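# Fit two printed parts on jig pins, or call

## Task

Working quickly, place both loose printed parts onto their matching pins in the jig, arranged the way the drawing shows. If this kit is one that ought not to be assembled, leave its parts untouched and instead press the blue CALL button with a closed gripper, keeping it pressed for about one second.

## Robot and tools

ROBOT. Two arms, left_arm and right_arm, each with six revolute joints and a two-finger parallel gripper. The left base sits near (+0.004, +0.273, +0.010) m and the right near (-0.046, -0.297, +0.012) m, both almost unrotated (a tiny yaw). The fingers point along the gripper's +z axis and close along its y axis. end_effector_position is the point midway between the finger pads, roughly 1 cm short of the fingertips. Each wrist carries a camera with a cable; if that cable brushes an object or fixture, it counts as the hand touching it.

FRAME. All printed hand positions (metres), orientations (quat_wxyz), velocities and targets use the scene frame: origin at table-top height halfway between the nominal bases, +x out over the table, +z up, left_arm on the +y side. Arm names do not match left and right in the images. Printed hand poses can be off by a few centimetres, more when the arm is stretched far.

ROW LAYOUT. Every command row holds 14 numbers covering both arms, even if one arm stays put: left waist, shoulder, elbow, wrist pitch, wrist yaw, wrist roll, left opening, then the same seven for the right arm. The joint numbers are absolute target angles in radians (not offsets). Stated ranges: waist -2.618 to 3.054, shoulder 0.000 to 3.142, elbow 0.000 to 3.142, wrist pitch -1.571 to 1.571, wrist yaw -1.571 to 1.571, wrist roll -2.094 to 2.094. A target more than 0.059 rad beyond a range end, and farther out than the current angle, is rejected; the true ends may differ by up to 0.059 rad, and a joint driven onto its end may be reported with "joint sent to its limit". Opening is an absolute command from -1 (shut) to +1 (fully open). To keep a gripper as it is, resend its present command; a 0 means half-closed, not unchanged. To keep a joint still, resend its "Joint targets" value.

execute_actions(actions, cameras). actions is a list of actions; each action is a table of up to 15 rows, one row per 1/30 s step; a short table repeats its last row to fill the 0.5 s action. An empty list just returns the current state and images. cameras chooses views by name: cam_high, cam_over, cam_left_wrist, cam_right_wrist; omitted, null or ["all"] gives all, [] none. Per step, each joint's target cannot lead its measured angle by more than 0.339 rad (waist, shoulder, elbow) or 2.2 rad (wrist joints), and targets that would shift a gripper over 200 mm are scaled back, so large changes need several actions.

move(target, speed, blend, opening_speed, grip_force, blocking, cameras). target is one 14-number row or a list of up to 15 rows, all absolute joint angles, sharing a 10 s budget. All joints travel together, so the hand follows a curve and nothing steers around obstacles or the other arm. speed is rad/s for the joint with the farthest to go, 0.01 to 12.57, default 0.5 (one value or one per target). blend, in rad, rounds corners between listed targets; 0 stops at each. opening_speed (0.2 or more, per second on the -1..1 scale) ramps the fingers gradually. grip_force is newtons per pad, 10 to 50, one value or one per arm, persisting until changed; lower force closes slowly. blocking=false returns after about 0.5 s while the motion continues; a new move then replaces it. The result adds a "move:" line: done, off_target (settled with a joint over 0.035 rad off), moving, held or fault, plus limits=held if steps were withheld.

wait(seconds 0 to 10) lets time pass with the last commands held. stop brakes a running move. zoom_image(camera, region=[x0, y0, x1, y1] in pixels, top-left origin, at most 504 by 504) enlarges part of the latest image; images are 504x504. read_manual gives only licence texts. finished_scene (scene 1) ends the scene for good; the goal must hold without the robot.

RESULTS. Joint positions and Joint velocities list each arm's six joints in the order above (rad, rad/s), then the pad gap (m; 0.094 open). Joint targets shows where joints are being driven now; Tool commands shows gripper commands. grip_measured is the finger opening on the -1..1 scale, reading a bit wide when empty and a few thousandths narrower than a firmly held part. grip_effort_nm is gripper motor effort (negative closing), not pad force. Joint torques (N m, with offsets and noise; first three wrap at ±28) include the arm's weight. Calls that run actions also list joint readings at some steps. "joint command not followed" means the clearance check altered targets; it does not keep the grippers apart. MOTOR HOT appears at 75 °C; at 90 °C an over-temperature fault folds that arm and disables it; at 100 °C it collapses.

CAUTIONS. The scene keeps running while you think. Do not let any part fall off the table or drop from height; release only parts that are at rest. Avoid fast collisions, slamming, hard pressing into fixtures or the table, and any contact or squeezing between the two arms, including one gripper closing on the other's fingers. Faster moves hit harder, and aiming past a contact pushes harder. Avoid long holds with an arm stretched out or pushing toward an unreachable pose, which heats motors. To release, command an opening well above grip_measured; close gently with opening_speed on fragile parts.

Each tool is called by a JSON object that holds its "api" and its "payload", one argument or row to a line.

## Session

{"api": "execute_actions", "payload": {
  "actions": []
}}

Scene clock: 0.00 s.
left_arm: end_effector_position=(+0.3058, +0.1185, +0.3716) grip_measured=+1.000 grip_effort_nm=n/a end_effector_quat_wxyz=(+0.407, -0.049, +0.903, -0.126) | right_arm: end_effector_position=(+0.2305, -0.1268, +0.3158) grip_measured=+1.000 grip_effort_nm=n/a end_effector_quat_wxyz=(+0.241, +0.013, +0.964, +0.110)
Joint positions: left_arm=[-0.648 1.305 1.701 -1.124 -0.297 -0.609 0.094] | right_arm=[0.576 1.452 1.797 -1.388 0.094 0.601 0.094]
Joint velocities: within noise
Joint torques (N m): no reading
Motor temperatures (°C): left_arm=[23 24 27 24 23 23 22] | right_arm=[21 22 25 25 21 21 21]
Heat: left arm: 27 °C; right arm: 25 °C.
Joint targets: left_arm=[-0.648 1.302 1.704 -1.144 -0.304 -0.608] | right_arm=[0.576 1.445 1.804 -1.390 0.099 0.600]
Tool commands: left_gripper/opening=+1.0 right_gripper/opening=+1.0

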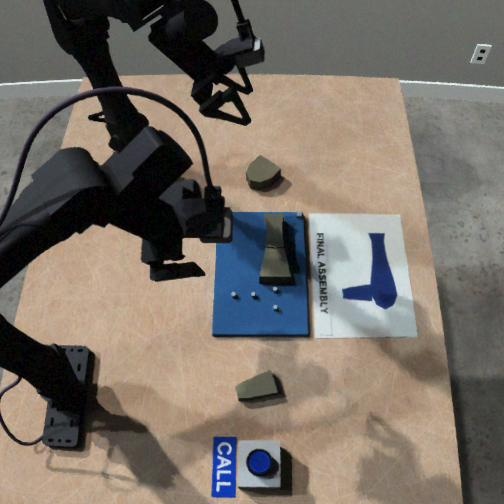

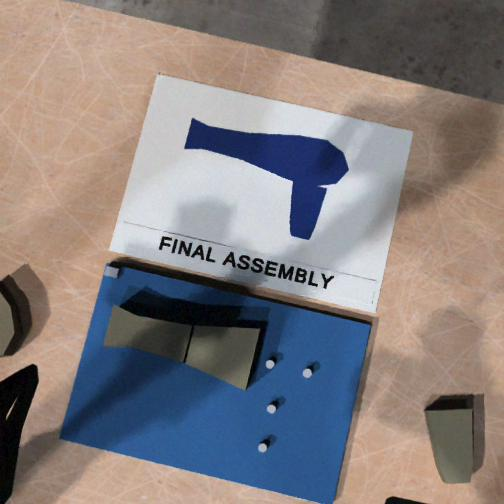

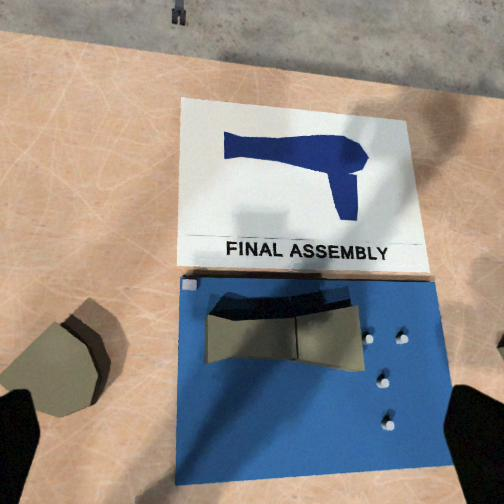

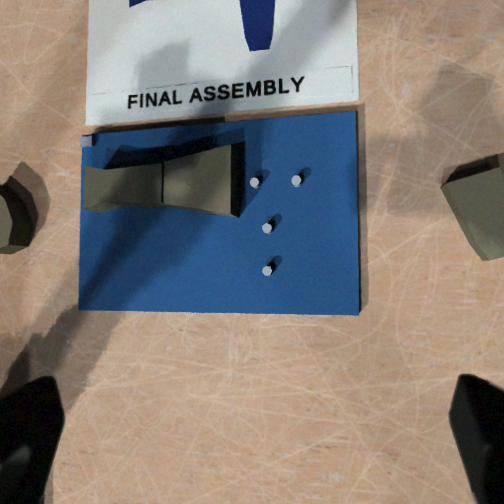

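{"api": "zoom_image", "payload": {
  "camera": "cam_high",
  "region": [200, 140, 430, 370]
}}

{"api": "zoom_image", "payload": {
  "camera": "cam_left_wrist",
  "region": [170, 90, 470, 390]
}}

{"api": "zoom_image", "payload": {
  "camera": "cam_left_wrist",
  "region": [0, 280, 180, 460]
}}

{"api": "zoom_image", "payload": {
  "camera": "cam_over",
  "region": [380, 360, 504, 504]
}}

Scaled by 2.191 from the camera's 504x504 image, which has a finer 720x720 frame.

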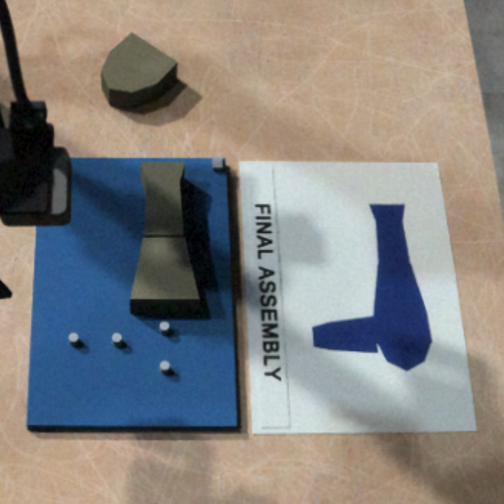

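Scaled by 1.680 from the camera's 504x504 image, which has a finer 720x720 frame.

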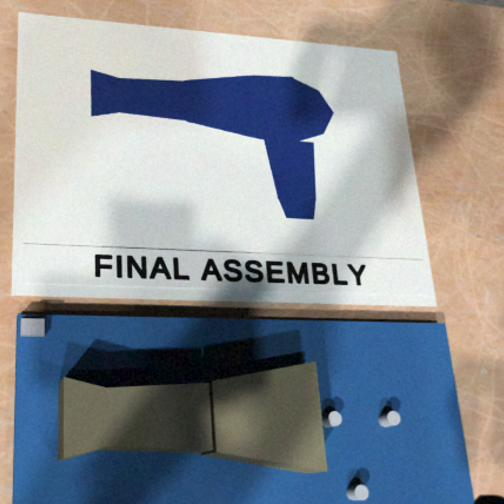

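Scaled by 2.800 from the camera's 504x504 image, which has a finer 720x720 frame.

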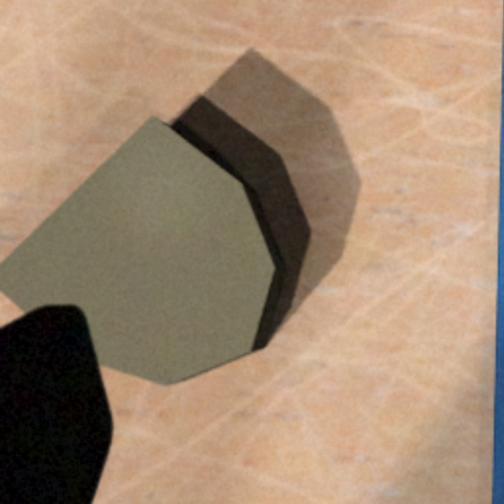

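Scaled by 3.500 from the camera's 504x504 image, which has a finer 720x720 frame.

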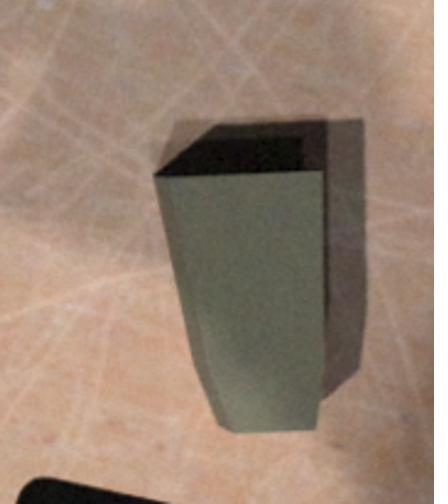

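{"api": "move", "payload": {
  "target": [-0.1825, 1.3247, 1.2976, -1.1069, 0, -0.1685, 1.0, 0.102, 1.4226, 1.367, -1.0784, 0, 0.126, 1.0],
  "speed": 0.8
}}

Scene clock: 409.83 s.
left_arm: end_effector_position=(+0.3122, +0.2232, +0.2205) grip_measured=+1.000 grip_effort_nm=0.01 end_effector_quat_wxyz=(+0.231, -0.005, +0.972, -0.035) | right_arm: end_effector_position=(+0.2877, -0.2541, +0.2056) grip_measured=+1.000 grip_effort_nm=-0.01 end_effector_quat_wxyz=(+0.202, +0.002, +0.979, +0.023)
Joint positions: left_arm=[-0.185 1.314 1.313 -1.097 -0.011 -0.179 0.094] | right_arm=[0.104 1.451 1.382 -1.092 0.006 0.132 0.094]
Joint torques (N m): left_arm=[0.24 -3.63 4.82 0.89 0.13 0.08] | right_arm=[-0.17 -8.85 6.2 1.01 -0.04 -0.07]
Heat: left arm: 28 °C; right arm: 27 °C.
Joint targets: left_arm=[-0.182 1.325 1.298 -1.107 0.000 -0.169] | right_arm=[0.102 1.423 1.367 -1.078 0.000 0.126]
move: done

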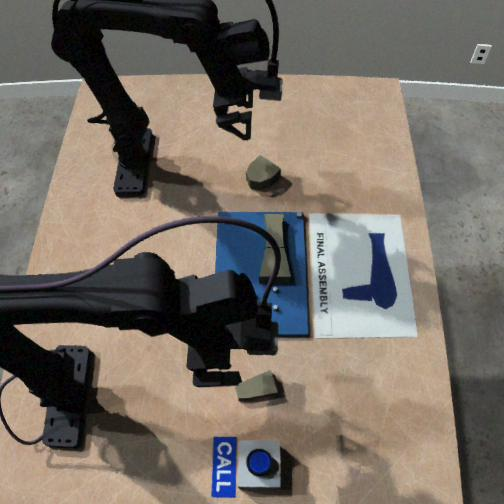

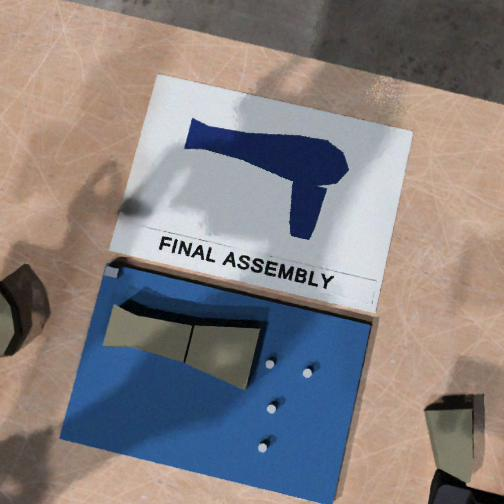

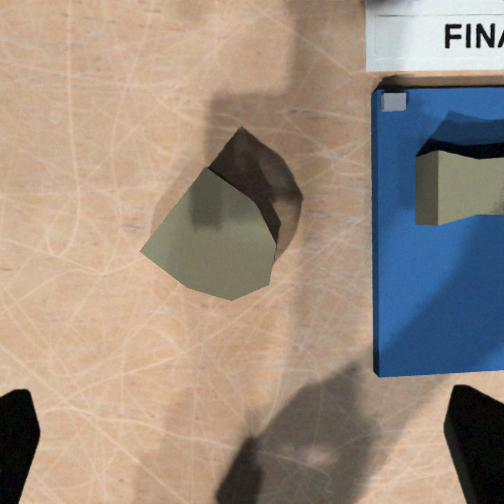

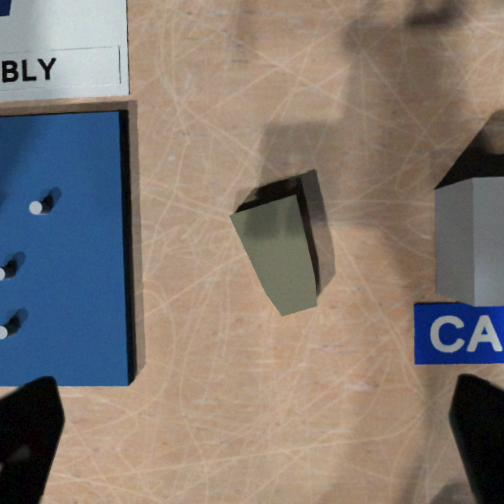

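{"api": "zoom_image", "payload": {
  "camera": "cam_left_wrist",
  "region": [120, 110, 330, 320]
}}

{"api": "zoom_image", "payload": {
  "camera": "cam_right_wrist",
  "region": [210, 150, 350, 330]
}}

{"api": "zoom_image", "payload": {
  "camera": "cam_over",
  "region": [90, 60, 430, 400]
}}

Scaled by 2.400 from the camera's 504x504 image, which has a finer 720x720 frame.

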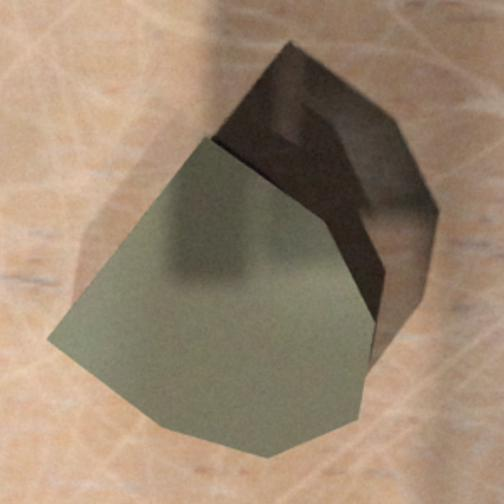

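Scaled by 2.800 from the camera's 504x504 image, which has a finer 720x720 frame.

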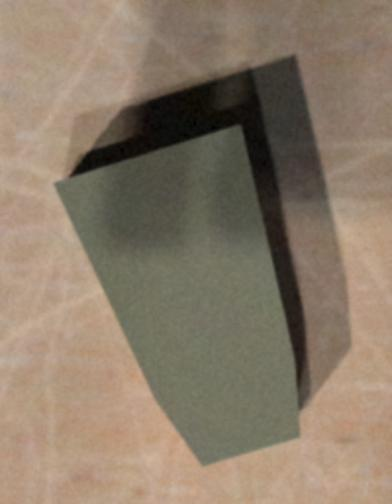

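Scaled by 1.482 from the camera's 504x504 image, which has a finer 720x720 frame.

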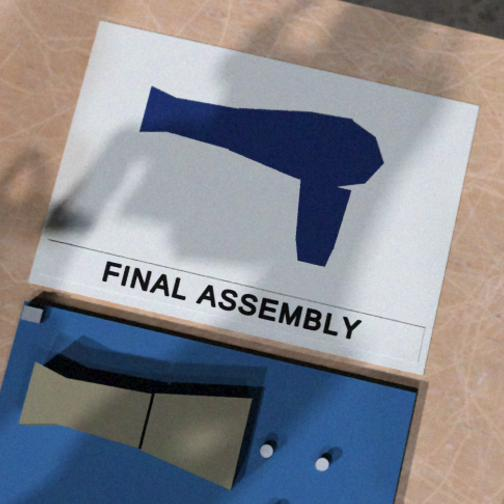

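{"api": "zoom_image", "payload": {
  "camera": "cam_over",
  "region": [270, 120, 370, 250]
}}

{"api": "zoom_image", "payload": {
  "camera": "cam_over",
  "region": [90, 250, 390, 504]
}}

Scaled by 3.877 from the camera's 504x504 image, which has a finer 720x720 frame.

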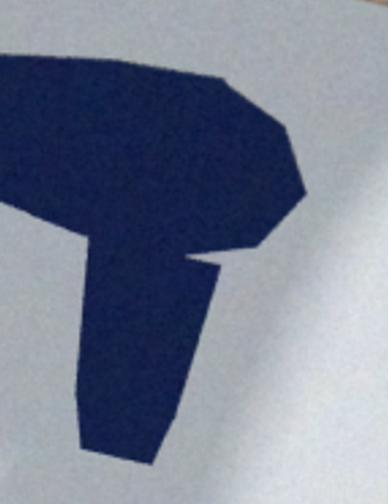

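Scaled by 1.680 from the camera's 504x504 image, which has a finer 720x720 frame.

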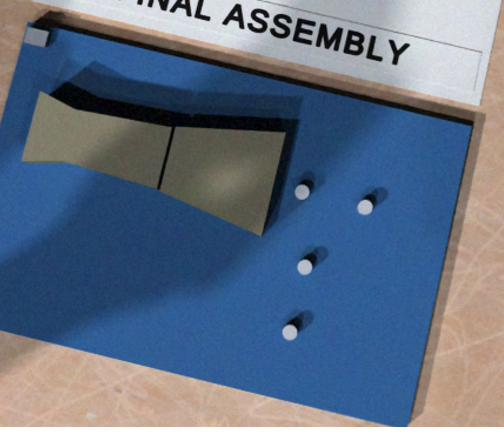

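{"api": "move", "payload": {
  "target": [-0.108, 1.93, 1.708, -1.349, 0, 2.06, 1.0, 0.0725, 1.95, 1.751, -1.3555, 0, -0.247, 1.0],
  "speed": 1.0
}}

Scene clock: 664.97 s.
left_arm: end_effector_position=(+0.3726, +0.2396, +0.1350) grip_measured=+1.000 grip_effort_nm=-0.01 end_effector_quat_wxyz=(+0.010, +0.877, +0.479, +0.024) | right_arm: end_effector_position=(+0.3183, -0.2588, +0.1354) grip_measured=+1.000 grip_effort_nm=-0.01 end_effector_quat_wxyz=(+0.006, -0.172, +0.985, -0.003)
Joint positions: left_arm=[-0.113 1.899 1.685 -1.306 -0.01 2.043 0.094] | right_arm=[0.08 1.925 1.716 -1.349 0.006 -0.242 0.094]
Joint torques (N m): left_arm=[0.42 -7.41 7.23 -0.2 0.13 0.19] | right_arm=[-0.72 -8.5 9.88 0.25 -0.04 -0.09]
Heat: left arm: 26 °C; right arm: 27 °C.
Joint targets: left_arm=[-0.108 1.930 1.708 -1.349 0.000 2.060] | right_arm=[0.072 1.950 1.751 -1.356 0.000 -0.247]
move: off_target (left_arm); left_arm: the wrist pitch is farthest, 0.043 rad from its target

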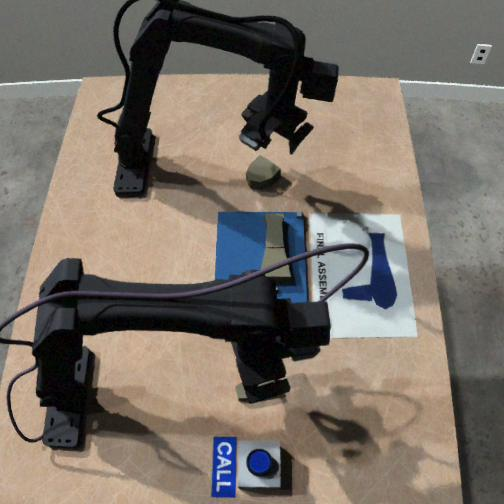

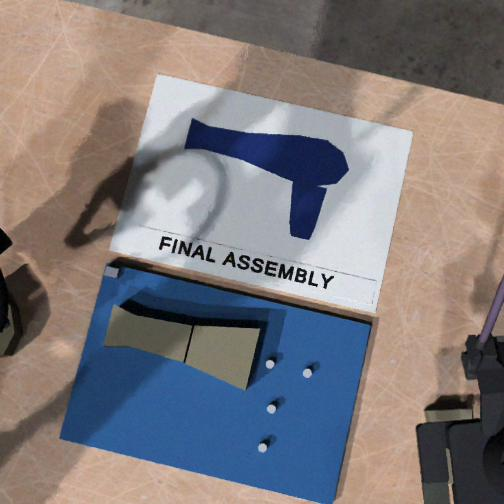

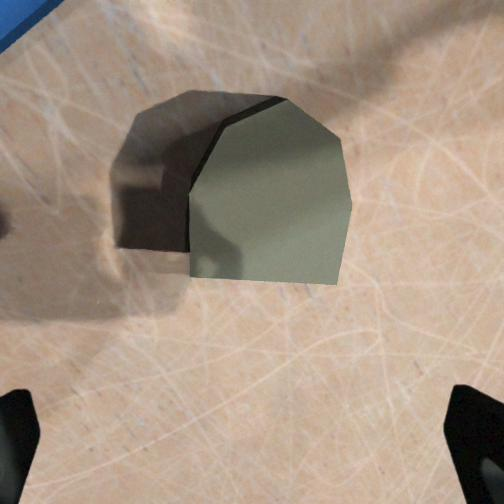

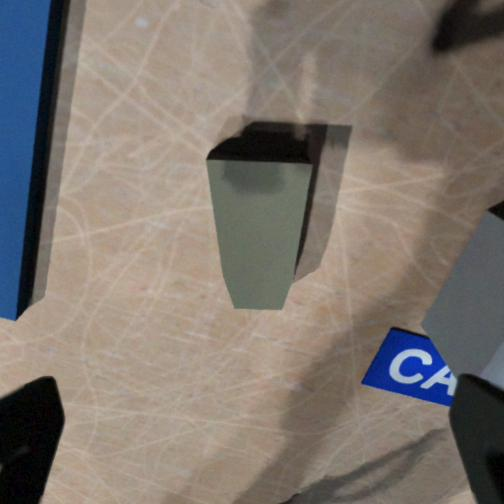

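{"api": "move", "payload": {
  "target": [-0.105, 1.955, 1.484, -1.151, 0.01, 2.10, 1.0, 0.074, 2.012, 1.576, -1.131, -0.006, -0.234, 1.0],
  "speed": 0.6
}}

Scene clock: 754.30 s.
left_arm: end_effector_position=(+0.3647, +0.2411, +0.0772) grip_measured=+1.000 grip_effort_nm=-0.01 end_effector_quat_wxyz=(-0.002, +0.883, +0.470, +0.005) | right_arm: end_effector_position=(+0.3332, -0.2569, +0.0780) grip_measured=+1.000 grip_effort_nm=-0.01 end_effector_quat_wxyz=(+0.009, -0.171, +0.985, -0.003)
Joint positions: left_arm=[-0.111 1.93 1.499 -1.133 -0.009 2.067 0.094] | right_arm=[0.08 1.996 1.587 -1.145 0.004 -0.238 0.094]
Joint torques (N m): left_arm=[0.49 -8.17 4.16 -0.08 0.22 0.19] | right_arm=[-0.54 -9.88 5.83 0.42 -0.06 0.04]
Heat: left arm: 27 °C; right arm: 28 °C.
Joint targets: left_arm=[-0.105 1.955 1.484 -1.151 0.010 2.084] | right_arm=[0.074 2.012 1.576 -1.131 -0.006 -0.234]
joint sent to its limit (left arm) — the wrist roll, upper limit.
move: done

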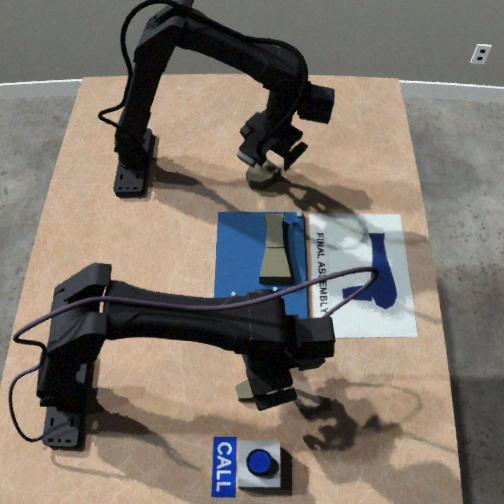

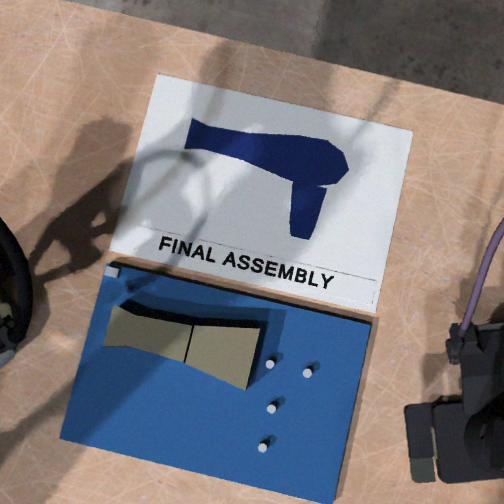

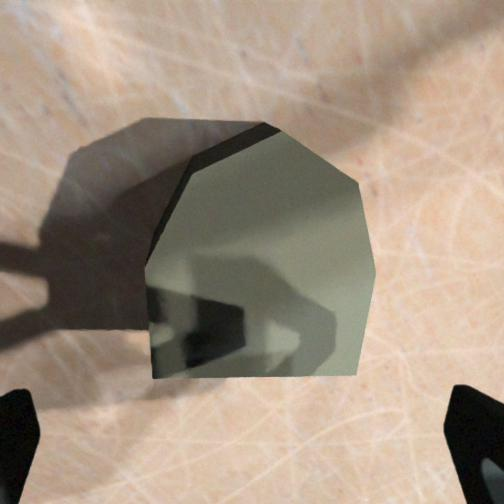

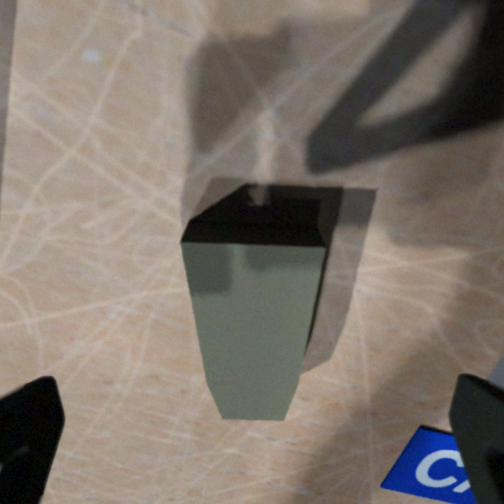

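{"api": "move", "payload": {
  "target": [-0.101, 1.985, 1.351, -0.995, 0.02, 2.10, 1.0, 0.071, 2.042, 1.443, -0.985, -0.008, -0.226, 1.0],
  "speed": 0.4
}}

Scene clock: 830.17 s.
left_arm: end_effector_position=(+0.3601, +0.2414, +0.0366) grip_measured=+1.000 grip_effort_nm=-0.01 end_effector_quat_wxyz=(+0.001, +0.882, +0.472, +0.002) | right_arm: end_effector_position=(+0.3273, -0.2572, +0.0381) grip_measured=+1.000 grip_effort_nm=-0.01 end_effector_quat_wxyz=(+0.005, -0.167, +0.986, -0.001)
Joint positions: left_arm=[-0.106 1.956 1.367 -0.978 0 2.067 0.094] | right_arm=[0.08 2.018 1.457 -1 0.002 -0.231 0.094]
Joint torques (N m): left_arm=[0.54 -7.91 3.84 -0.02 0.27 0.17] | right_arm=[-0.8 -9.2 5.45 0.45 -0.08 0.03]
Heat: left arm: 25 °C; right arm: 27 °C.
Joint targets: left_arm=[-0.101 1.985 1.351 -0.995 0.020 2.084] | right_arm=[0.071 2.042 1.443 -0.985 -0.008 -0.226]
joint sent to its limit (left arm) — the wrist roll, upper limit.
move: done

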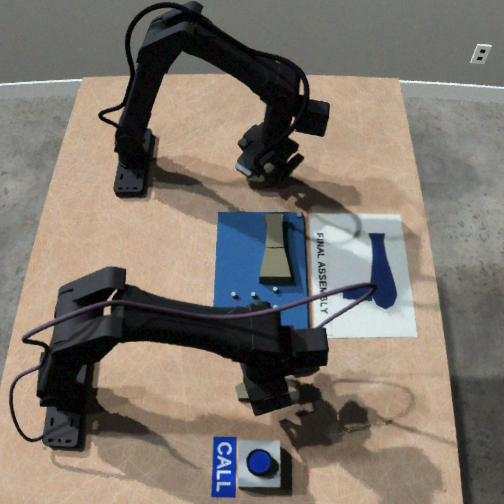

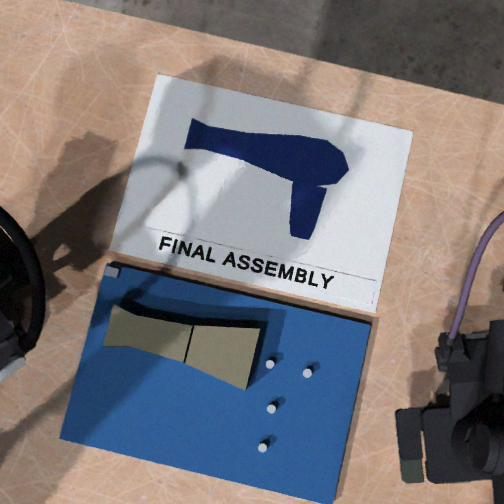

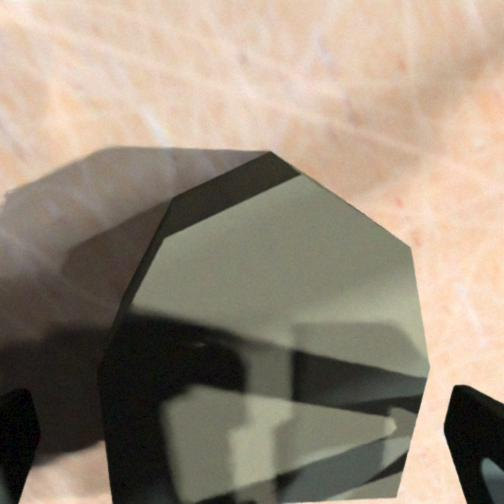

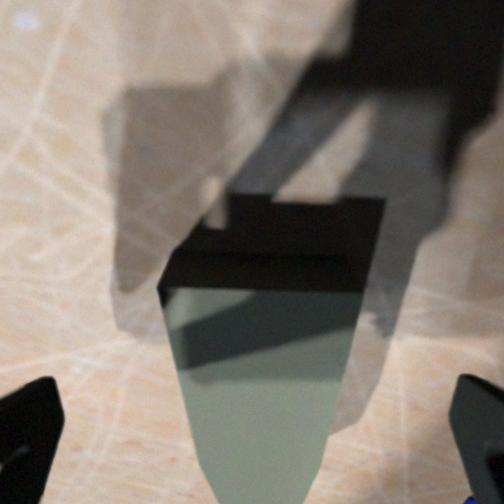

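{"api": "move", "payload": {
  "target": [-0.1035, 1.980, 1.318, -0.969, 0.02, 2.10, 1.0, 0.068, 2.068, 1.422, -0.947, -0.010, -0.226, 1.0],
  "speed": 0.2
}}

Scene clock: 970.93 s.
left_arm: end_effector_position=(+0.3563, +0.2418, +0.0294) grip_measured=+1.000 grip_effort_nm=-0.01 end_effector_quat_wxyz=(+0.000, +0.882, +0.472, +0.000) | right_arm: end_effector_position=(+0.3284, -0.2585, +0.0255) grip_measured=+1.000 grip_effort_nm=-0.01 end_effector_quat_wxyz=(+0.003, -0.165, +0.986, +0.000)
Joint positions: left_arm=[-0.106 1.956 1.337 -0.951 0 2.067 0.094] | right_arm=[0.075 2.041 1.438 -0.962 0 -0.23 0.094]
Joint torques (N m): left_arm=[0.18 -8.21 3.6 -0.05 0.24 0.21] | right_arm=[-0.68 -9.05 5.12 0.43 -0.08 0.03]
Heat: left arm: 27 °C; right arm: 27 °C.
Joint targets: left_arm=[-0.103 1.980 1.318 -0.969 0.020 2.084] | right_arm=[0.068 2.068 1.422 -0.947 -0.010 -0.226]
joint sent to its limit (left arm) — the wrist roll, upper limit.
move: done

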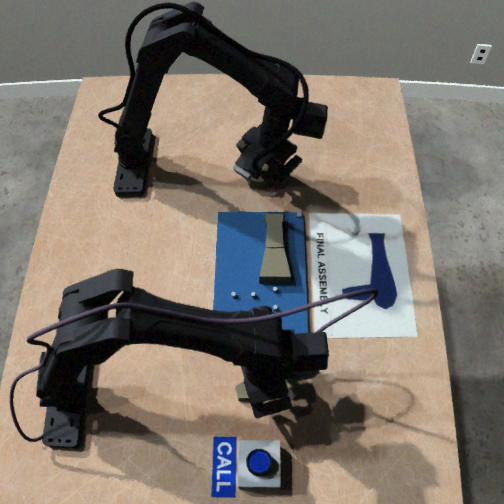

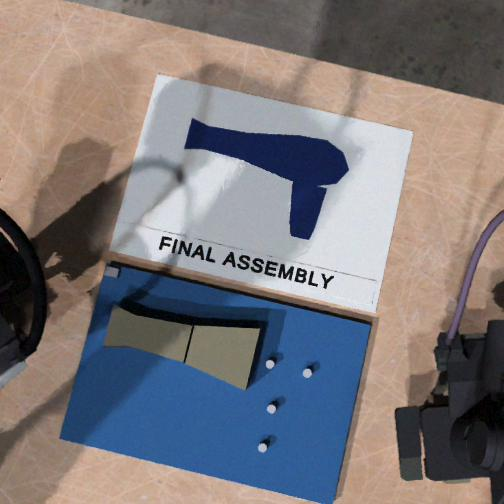

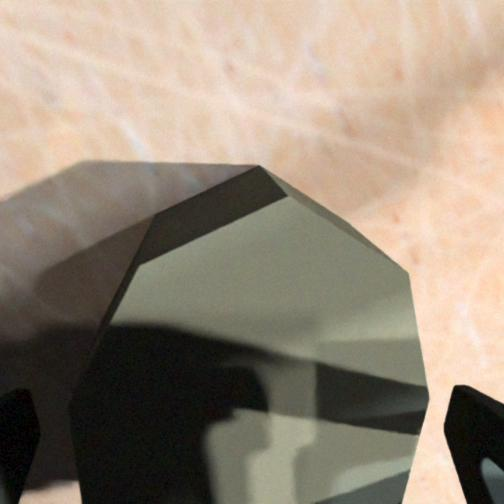

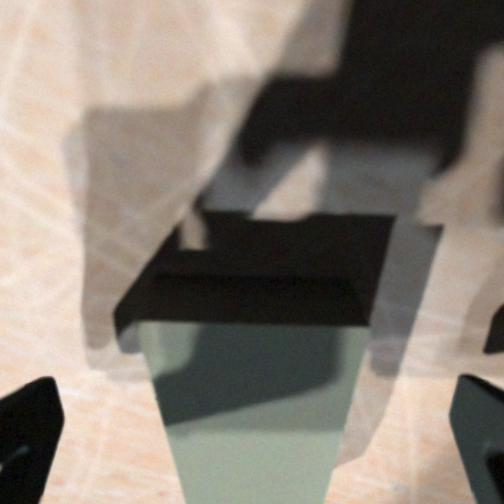

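{"api": "move", "payload": {
  "target": [-0.1035, 1.980, 1.318, -0.969, 0.02, 2.10, 0.15, 0.068, 2.068, 1.422, -0.947, -0.010, -0.226, -0.55],
  "speed": 0.2,
  "grip_force": 35,
  "opening_speed": 0.6
}}

Scene clock: 995.93 s.
left_arm: end_effector_position=(+0.3564, +0.2417, +0.0294) grip_measured=+0.395 grip_effort_nm=-0.74 end_effector_quat_wxyz=(+0.001, +0.882, +0.471, +0.000) | right_arm: end_effector_position=(+0.3285, -0.2582, +0.0255) grip_measured=-0.146 grip_effort_nm=-0.73 end_effector_quat_wxyz=(+0.003, -0.165, +0.986, +0.000)
Joint positions: left_arm=[-0.106 1.956 1.337 -0.951 0.001 2.068 0.066] | right_arm=[0.075 2.041 1.438 -0.961 -0.001 -0.23 0.04]
Joint torques (N m): left_arm=[0.21 -8.2 3.64 -0.04 0.25 0.18] | right_arm=[-0.66 -9.07 5.12 0.43 -0.06 0.04]
Heat: left arm: 27 °C; right arm: 26 °C.
Joint targets: left_arm=[-0.103 1.980 1.318 -0.969 0.020 2.084] | right_arm=[0.068 2.068 1.422 -0.947 -0.010 -0.226]
joint sent to its limit (left arm) — the wrist roll, upper limit.
grip_force (N): 35, 35
move: done

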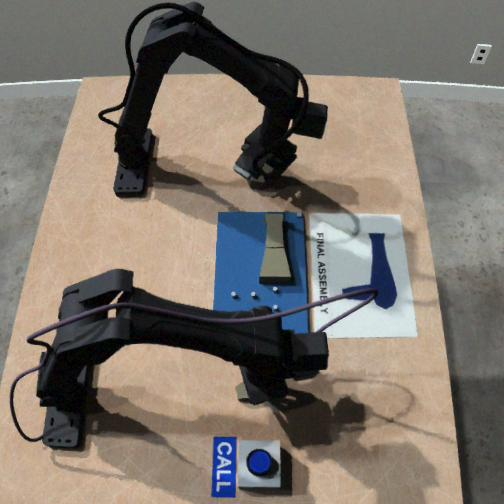

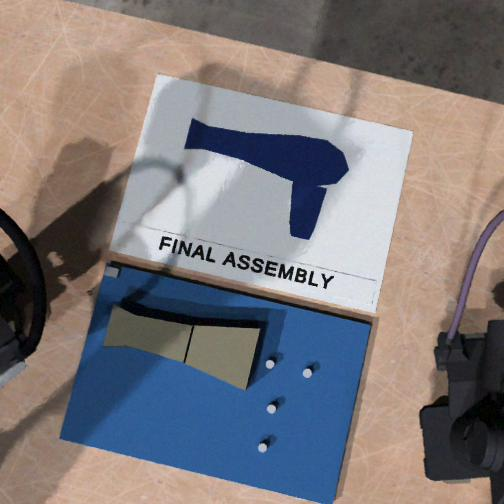

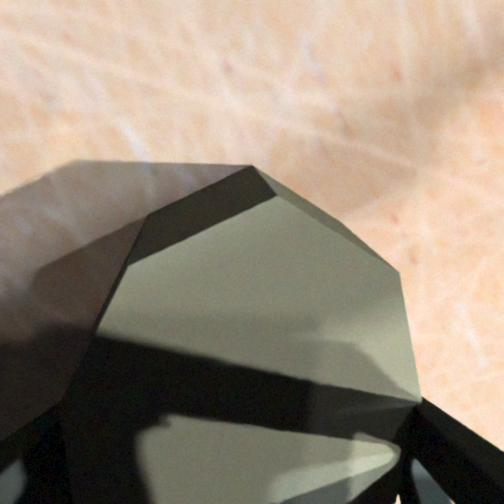

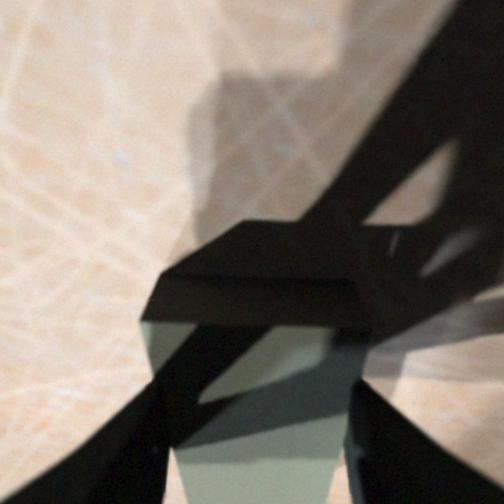

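{"api": "move", "payload": {
  "target": [
    [-0.1035, 1.906, 1.603, -1.31, 0.02, 2.08, 0.15, 0.068, 1.998, 1.721, -1.319, -0.010, -0.226, -0.55],
    [0, 1.693, 1.303, -1.205, 1.5, 1.571, 0.15, 0, 1.879, 1.637, -1.354, -1.5, -1.571, -0.55]
  ],
  "speed": [0.4, 0.9],
  "blend": [0.08, 0]
}}

Scene clock: 1405.17 s.
left_arm: end_effector_position=(+0.3115, +0.0982, +0.2549) grip_measured=+0.395 grip_effort_nm=-0.75 end_effector_quat_wxyz=(+0.456, +0.515, +0.545, -0.479) | right_arm: end_effector_position=(+0.3074, -0.1056, +0.2791) grip_measured=-0.148 grip_effort_nm=-0.76 end_effector_quat_wxyz=(-0.448, +0.524, -0.533, -0.491)
Joint positions: left_arm=[-0.005 1.727 1.32 -1.207 1.446 1.562 0.066] | right_arm=[0.007 1.925 1.655 -1.343 -1.454 -1.559 0.04]
Joint torques (N m): left_arm=[0.5 -11.73 4.03 0.14 1.23 0.07] | right_arm=[-0.65 -14.82 5.23 0.14 -0.85 -0.16]
Motor temperatures (°C): left_arm=[23 28 24 21 23 23 23] | right_arm=[20 27 25 22 21 21 23]
Heat: left arm: 28 °C; right arm: 27 °C.
Joint targets: left_arm=[0.000 1.693 1.303 -1.205 1.500 1.571] | right_arm=[0.000 1.879 1.637 -1.354 -1.500 -1.571]
grip_force (N): 35, 35
move: off_target (left_arm, right_arm); left_arm: the wrist yaw is farthest, 0.054 rad from its target; right_arm: the shoulder is farthest, 0.046 rad from its target

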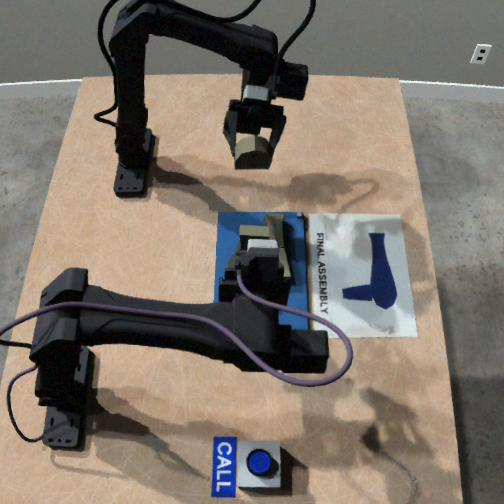

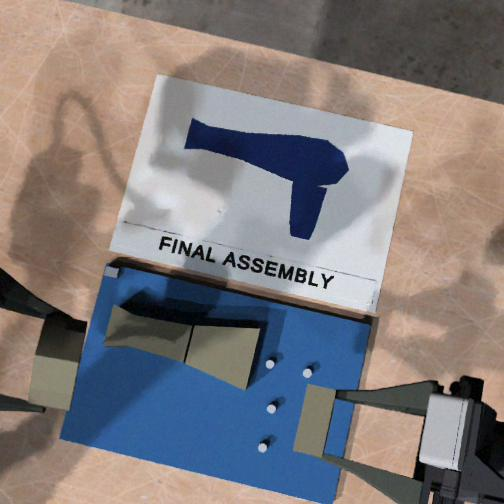

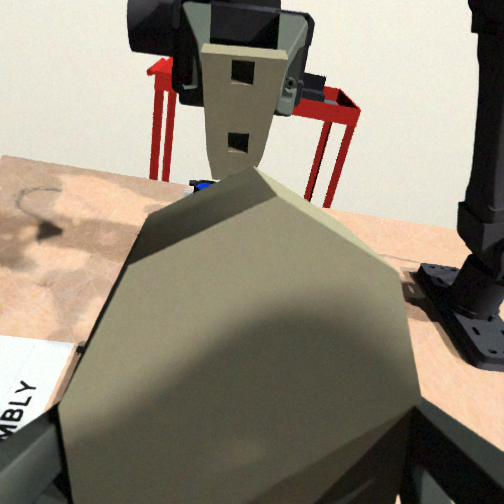

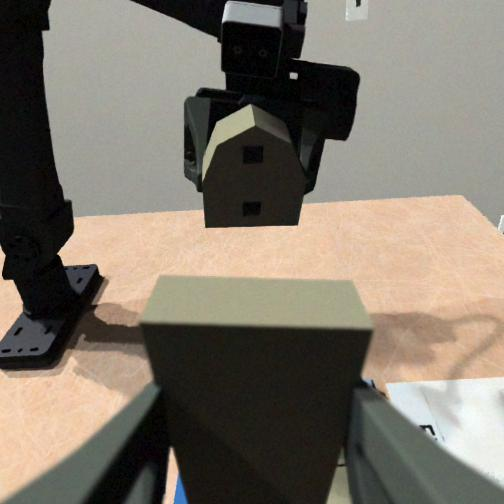

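{"api": "zoom_image", "payload": {
  "camera": "cam_left_wrist",
  "region": [180, 20, 330, 190]
}}

{"api": "zoom_image", "payload": {
  "camera": "cam_right_wrist",
  "region": [180, 90, 330, 240]
}}

{"api": "zoom_image", "payload": {
  "camera": "cam_over",
  "region": [90, 280, 390, 504]
}}

Scaled by 2.965 from the camera's 504x504 image, which has a finer 720x720 frame.

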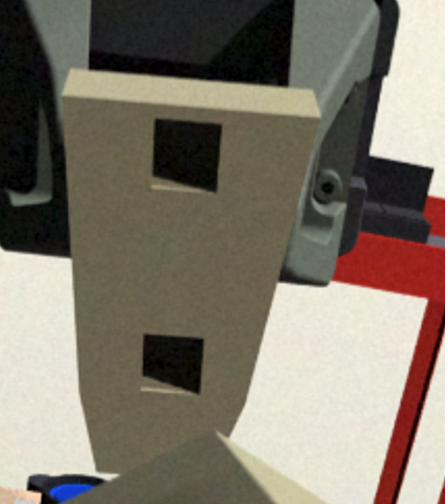

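Scaled by 3.360 from the camera's 504x504 image, which has a finer 720x720 frame.

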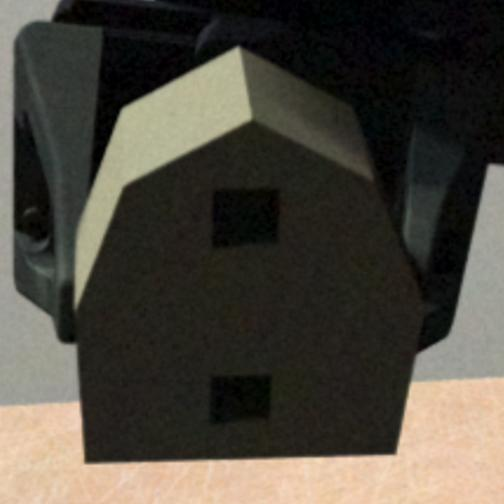

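Scaled by 1.680 from the camera's 504x504 image, which has a finer 720x720 frame.

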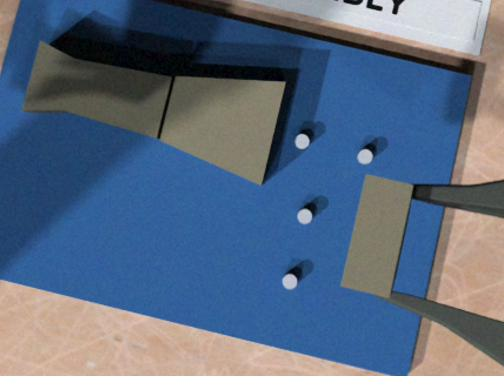

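{"api": "zoom_image", "payload": {
  "camera": "cam_over",
  "region": [230, 340, 330, 470]
}}

{"api": "zoom_image", "payload": {
  "camera": "cam_high",
  "region": [210, 200, 320, 340]
}}

Scaled by 3.877 from the camera's 504x504 image, which has a finer 720x720 frame.

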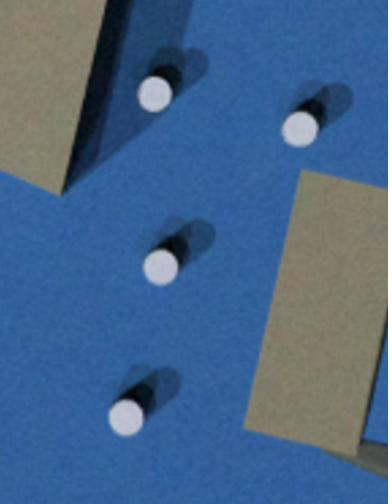

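Scaled by 3.600 from the camera's 504x504 image, which has a finer 720x720 frame.

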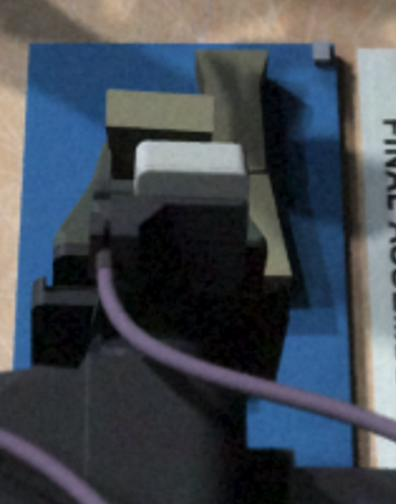

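{"api": "move", "payload": {
  "target": [
    [-0.1035, 1.906, 1.603, -1.31, 0.02, 2.08, 0.15, 0.068, 1.998, 1.721, -1.319, -0.010, -0.226, -0.55],
    [-0.1035, 1.980, 1.318, -0.969, 0.02, 2.10, 0.15, 0.068, 1.998, 1.721, -1.319, -0.010, -0.226, -0.55],
    [-0.1035, 1.980, 1.318, -0.969, 0.02, 2.10, 0.7, 0.068, 1.998, 1.721, -1.319, -0.010, -0.226, -0.55]
  ],
  "speed": [0.9, 0.3, 0.3],
  "blend": [0.06, 0, 0],
  "opening_speed": 0.8
}}

Scene clock: 1629.67 s.
left_arm: end_effector_position=(+0.3554, +0.2411, +0.0298) grip_measured=+0.698 grip_effort_nm=0.09 end_effector_quat_wxyz=(+0.009, +0.880, +0.475, -0.006) | right_arm: end_effector_position=(+0.3144, -0.2629, +0.1101) grip_measured=-0.148 grip_effort_nm=-0.76 end_effector_quat_wxyz=(-0.025, -0.157, +0.987, +0.009)
Joint positions: left_arm=[-0.098 1.952 1.333 -0.951 0.021 2.067 0.08] | right_arm=[0.06 1.973 1.682 -1.331 -0.014 -0.23 0.04]
Joint torques (N m): left_arm=[-0.58 -7.87 3.89 -0.02 0.03 0.19] | right_arm=[0.58 -8.81 10.24 0.31 0.04 0.03]
Motor temperatures (°C): left_arm=[23 29 24 21 26 23 23] | right_arm=[20 32 25 22 24 21 23]
Heat: left arm: 29 °C; right arm: 32 °C.
Joint targets: left_arm=[-0.104 1.980 1.318 -0.969 0.020 2.084] | right_arm=[0.068 1.998 1.721 -1.319 -0.010 -0.226]
joint sent to its limit (left arm) — the wrist roll, upper limit.
grip_force (N): 35, 35
move: off_target (right_arm); joint sent to its limit at target 2; right_arm: the elbow is farthest, 0.039 rad from its target

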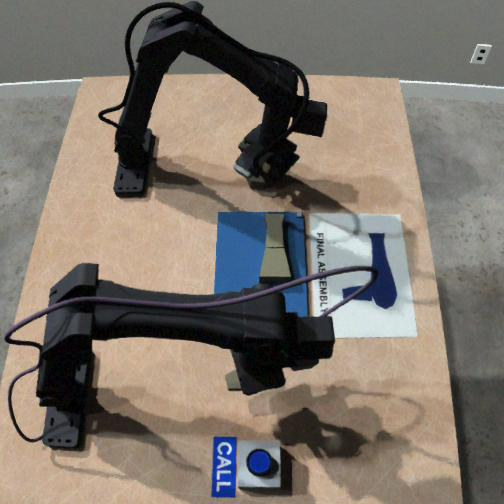

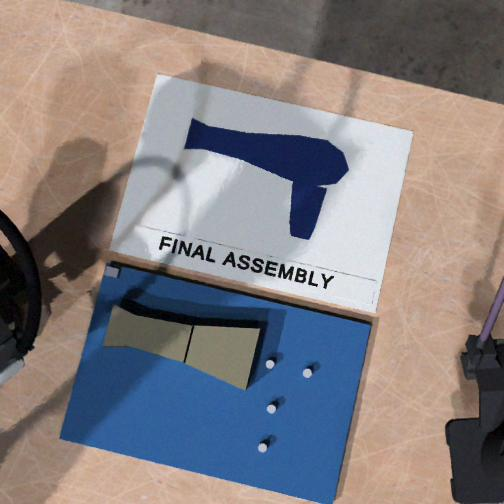

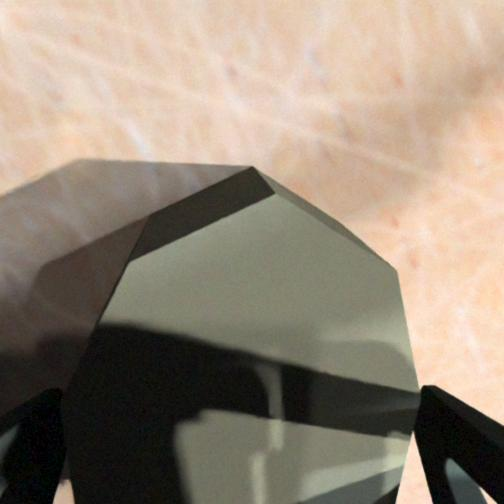

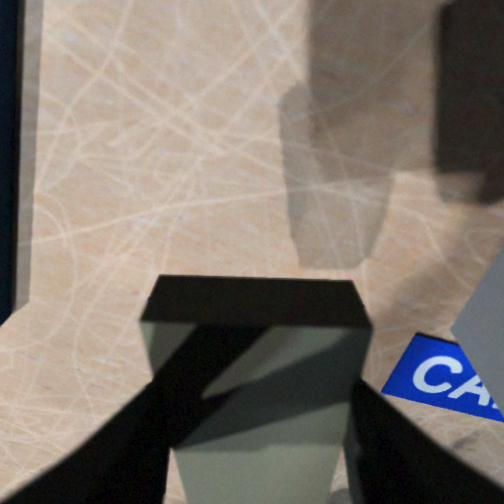

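{"api": "move", "payload": {
  "target": [
    [-0.104, 1.9685, 1.377, -1.027, 0.02, 2.10, 0.7, 0.068, 1.998, 1.721, -1.319, -0.010, -0.226, -0.55],
    [-0.104, 1.9685, 1.377, -1.027, 0.02, 2.10, 0.15, 0.068, 1.998, 1.721, -1.319, -0.010, -0.226, -0.55]
  ],
  "speed": 0.3,
  "opening_speed": 0.6
}}

Scene clock: 1690.07 s.
left_arm: end_effector_position=(+0.3552, +0.2411, +0.0355) grip_measured=+0.375 grip_effort_nm=-0.74 end_effector_quat_wxyz=(+0.006, +0.880, +0.475, -0.010) | right_arm: end_effector_position=(+0.3144, -0.2629, +0.1101) grip_measured=-0.148 grip_effort_nm=-0.76 end_effector_quat_wxyz=(-0.025, -0.157, +0.987, +0.009)
Joint positions: left_arm=[-0.098 1.952 1.358 -0.985 0.021 2.067 0.065] | right_arm=[0.06 1.973 1.682 -1.331 -0.014 -0.23 0.04]
Joint torques (N m): left_arm=[-0.73 -8.94 6.58 -0.32 0.02 0.18] | right_arm=[0.51 -8.83 10.19 0.3 0.06 0.02]
Heat: left arm: 28 °C; right arm: 30 °C.
Joint targets: left_arm=[-0.104 1.969 1.377 -1.027 0.020 2.084] | right_arm=[0.068 1.998 1.721 -1.319 -0.010 -0.226]
joint sent to its limit (left arm) — the wrist roll, upper limit.
grip_force (N): 35, 35
move: off_target (left_arm, right_arm); joint sent to its limit at target 1; target 2's new numbers were sent with left_arm's wrist pitch 0.042 rad from that target; left_arm: the wrist pitch is farthest, 0.042 rad from its target; right_arm: the elbow is farthest, 0.039 rad from its target

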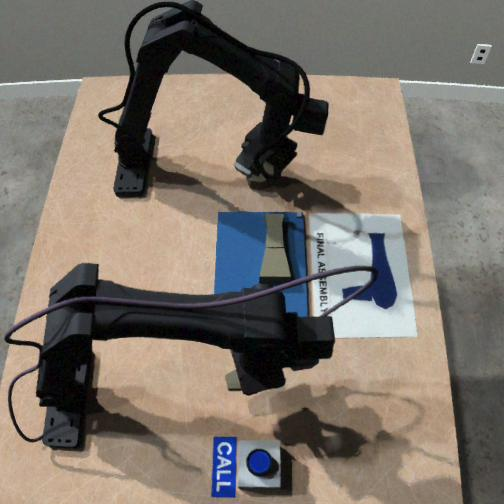

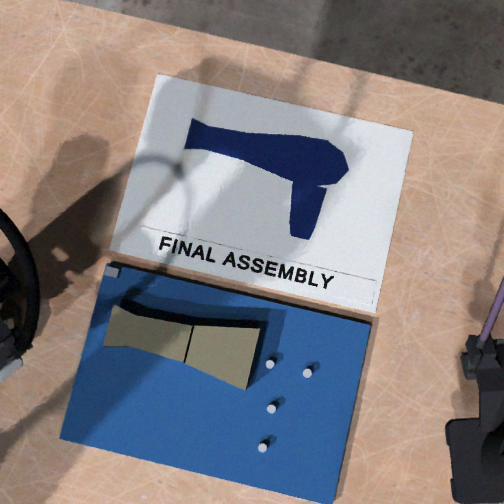

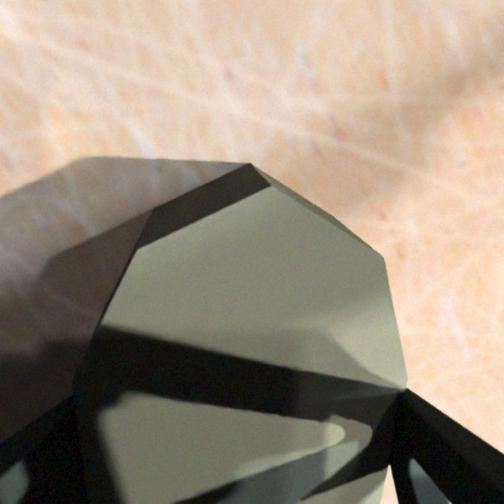

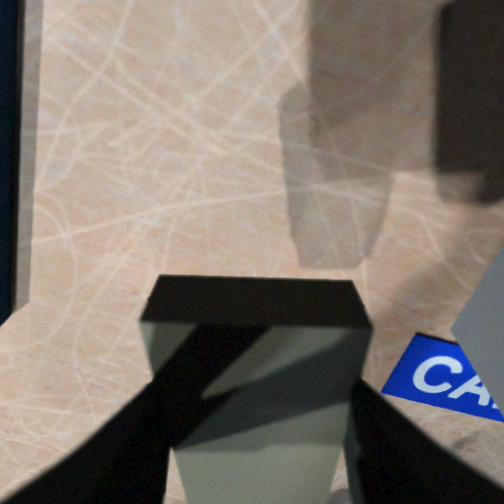

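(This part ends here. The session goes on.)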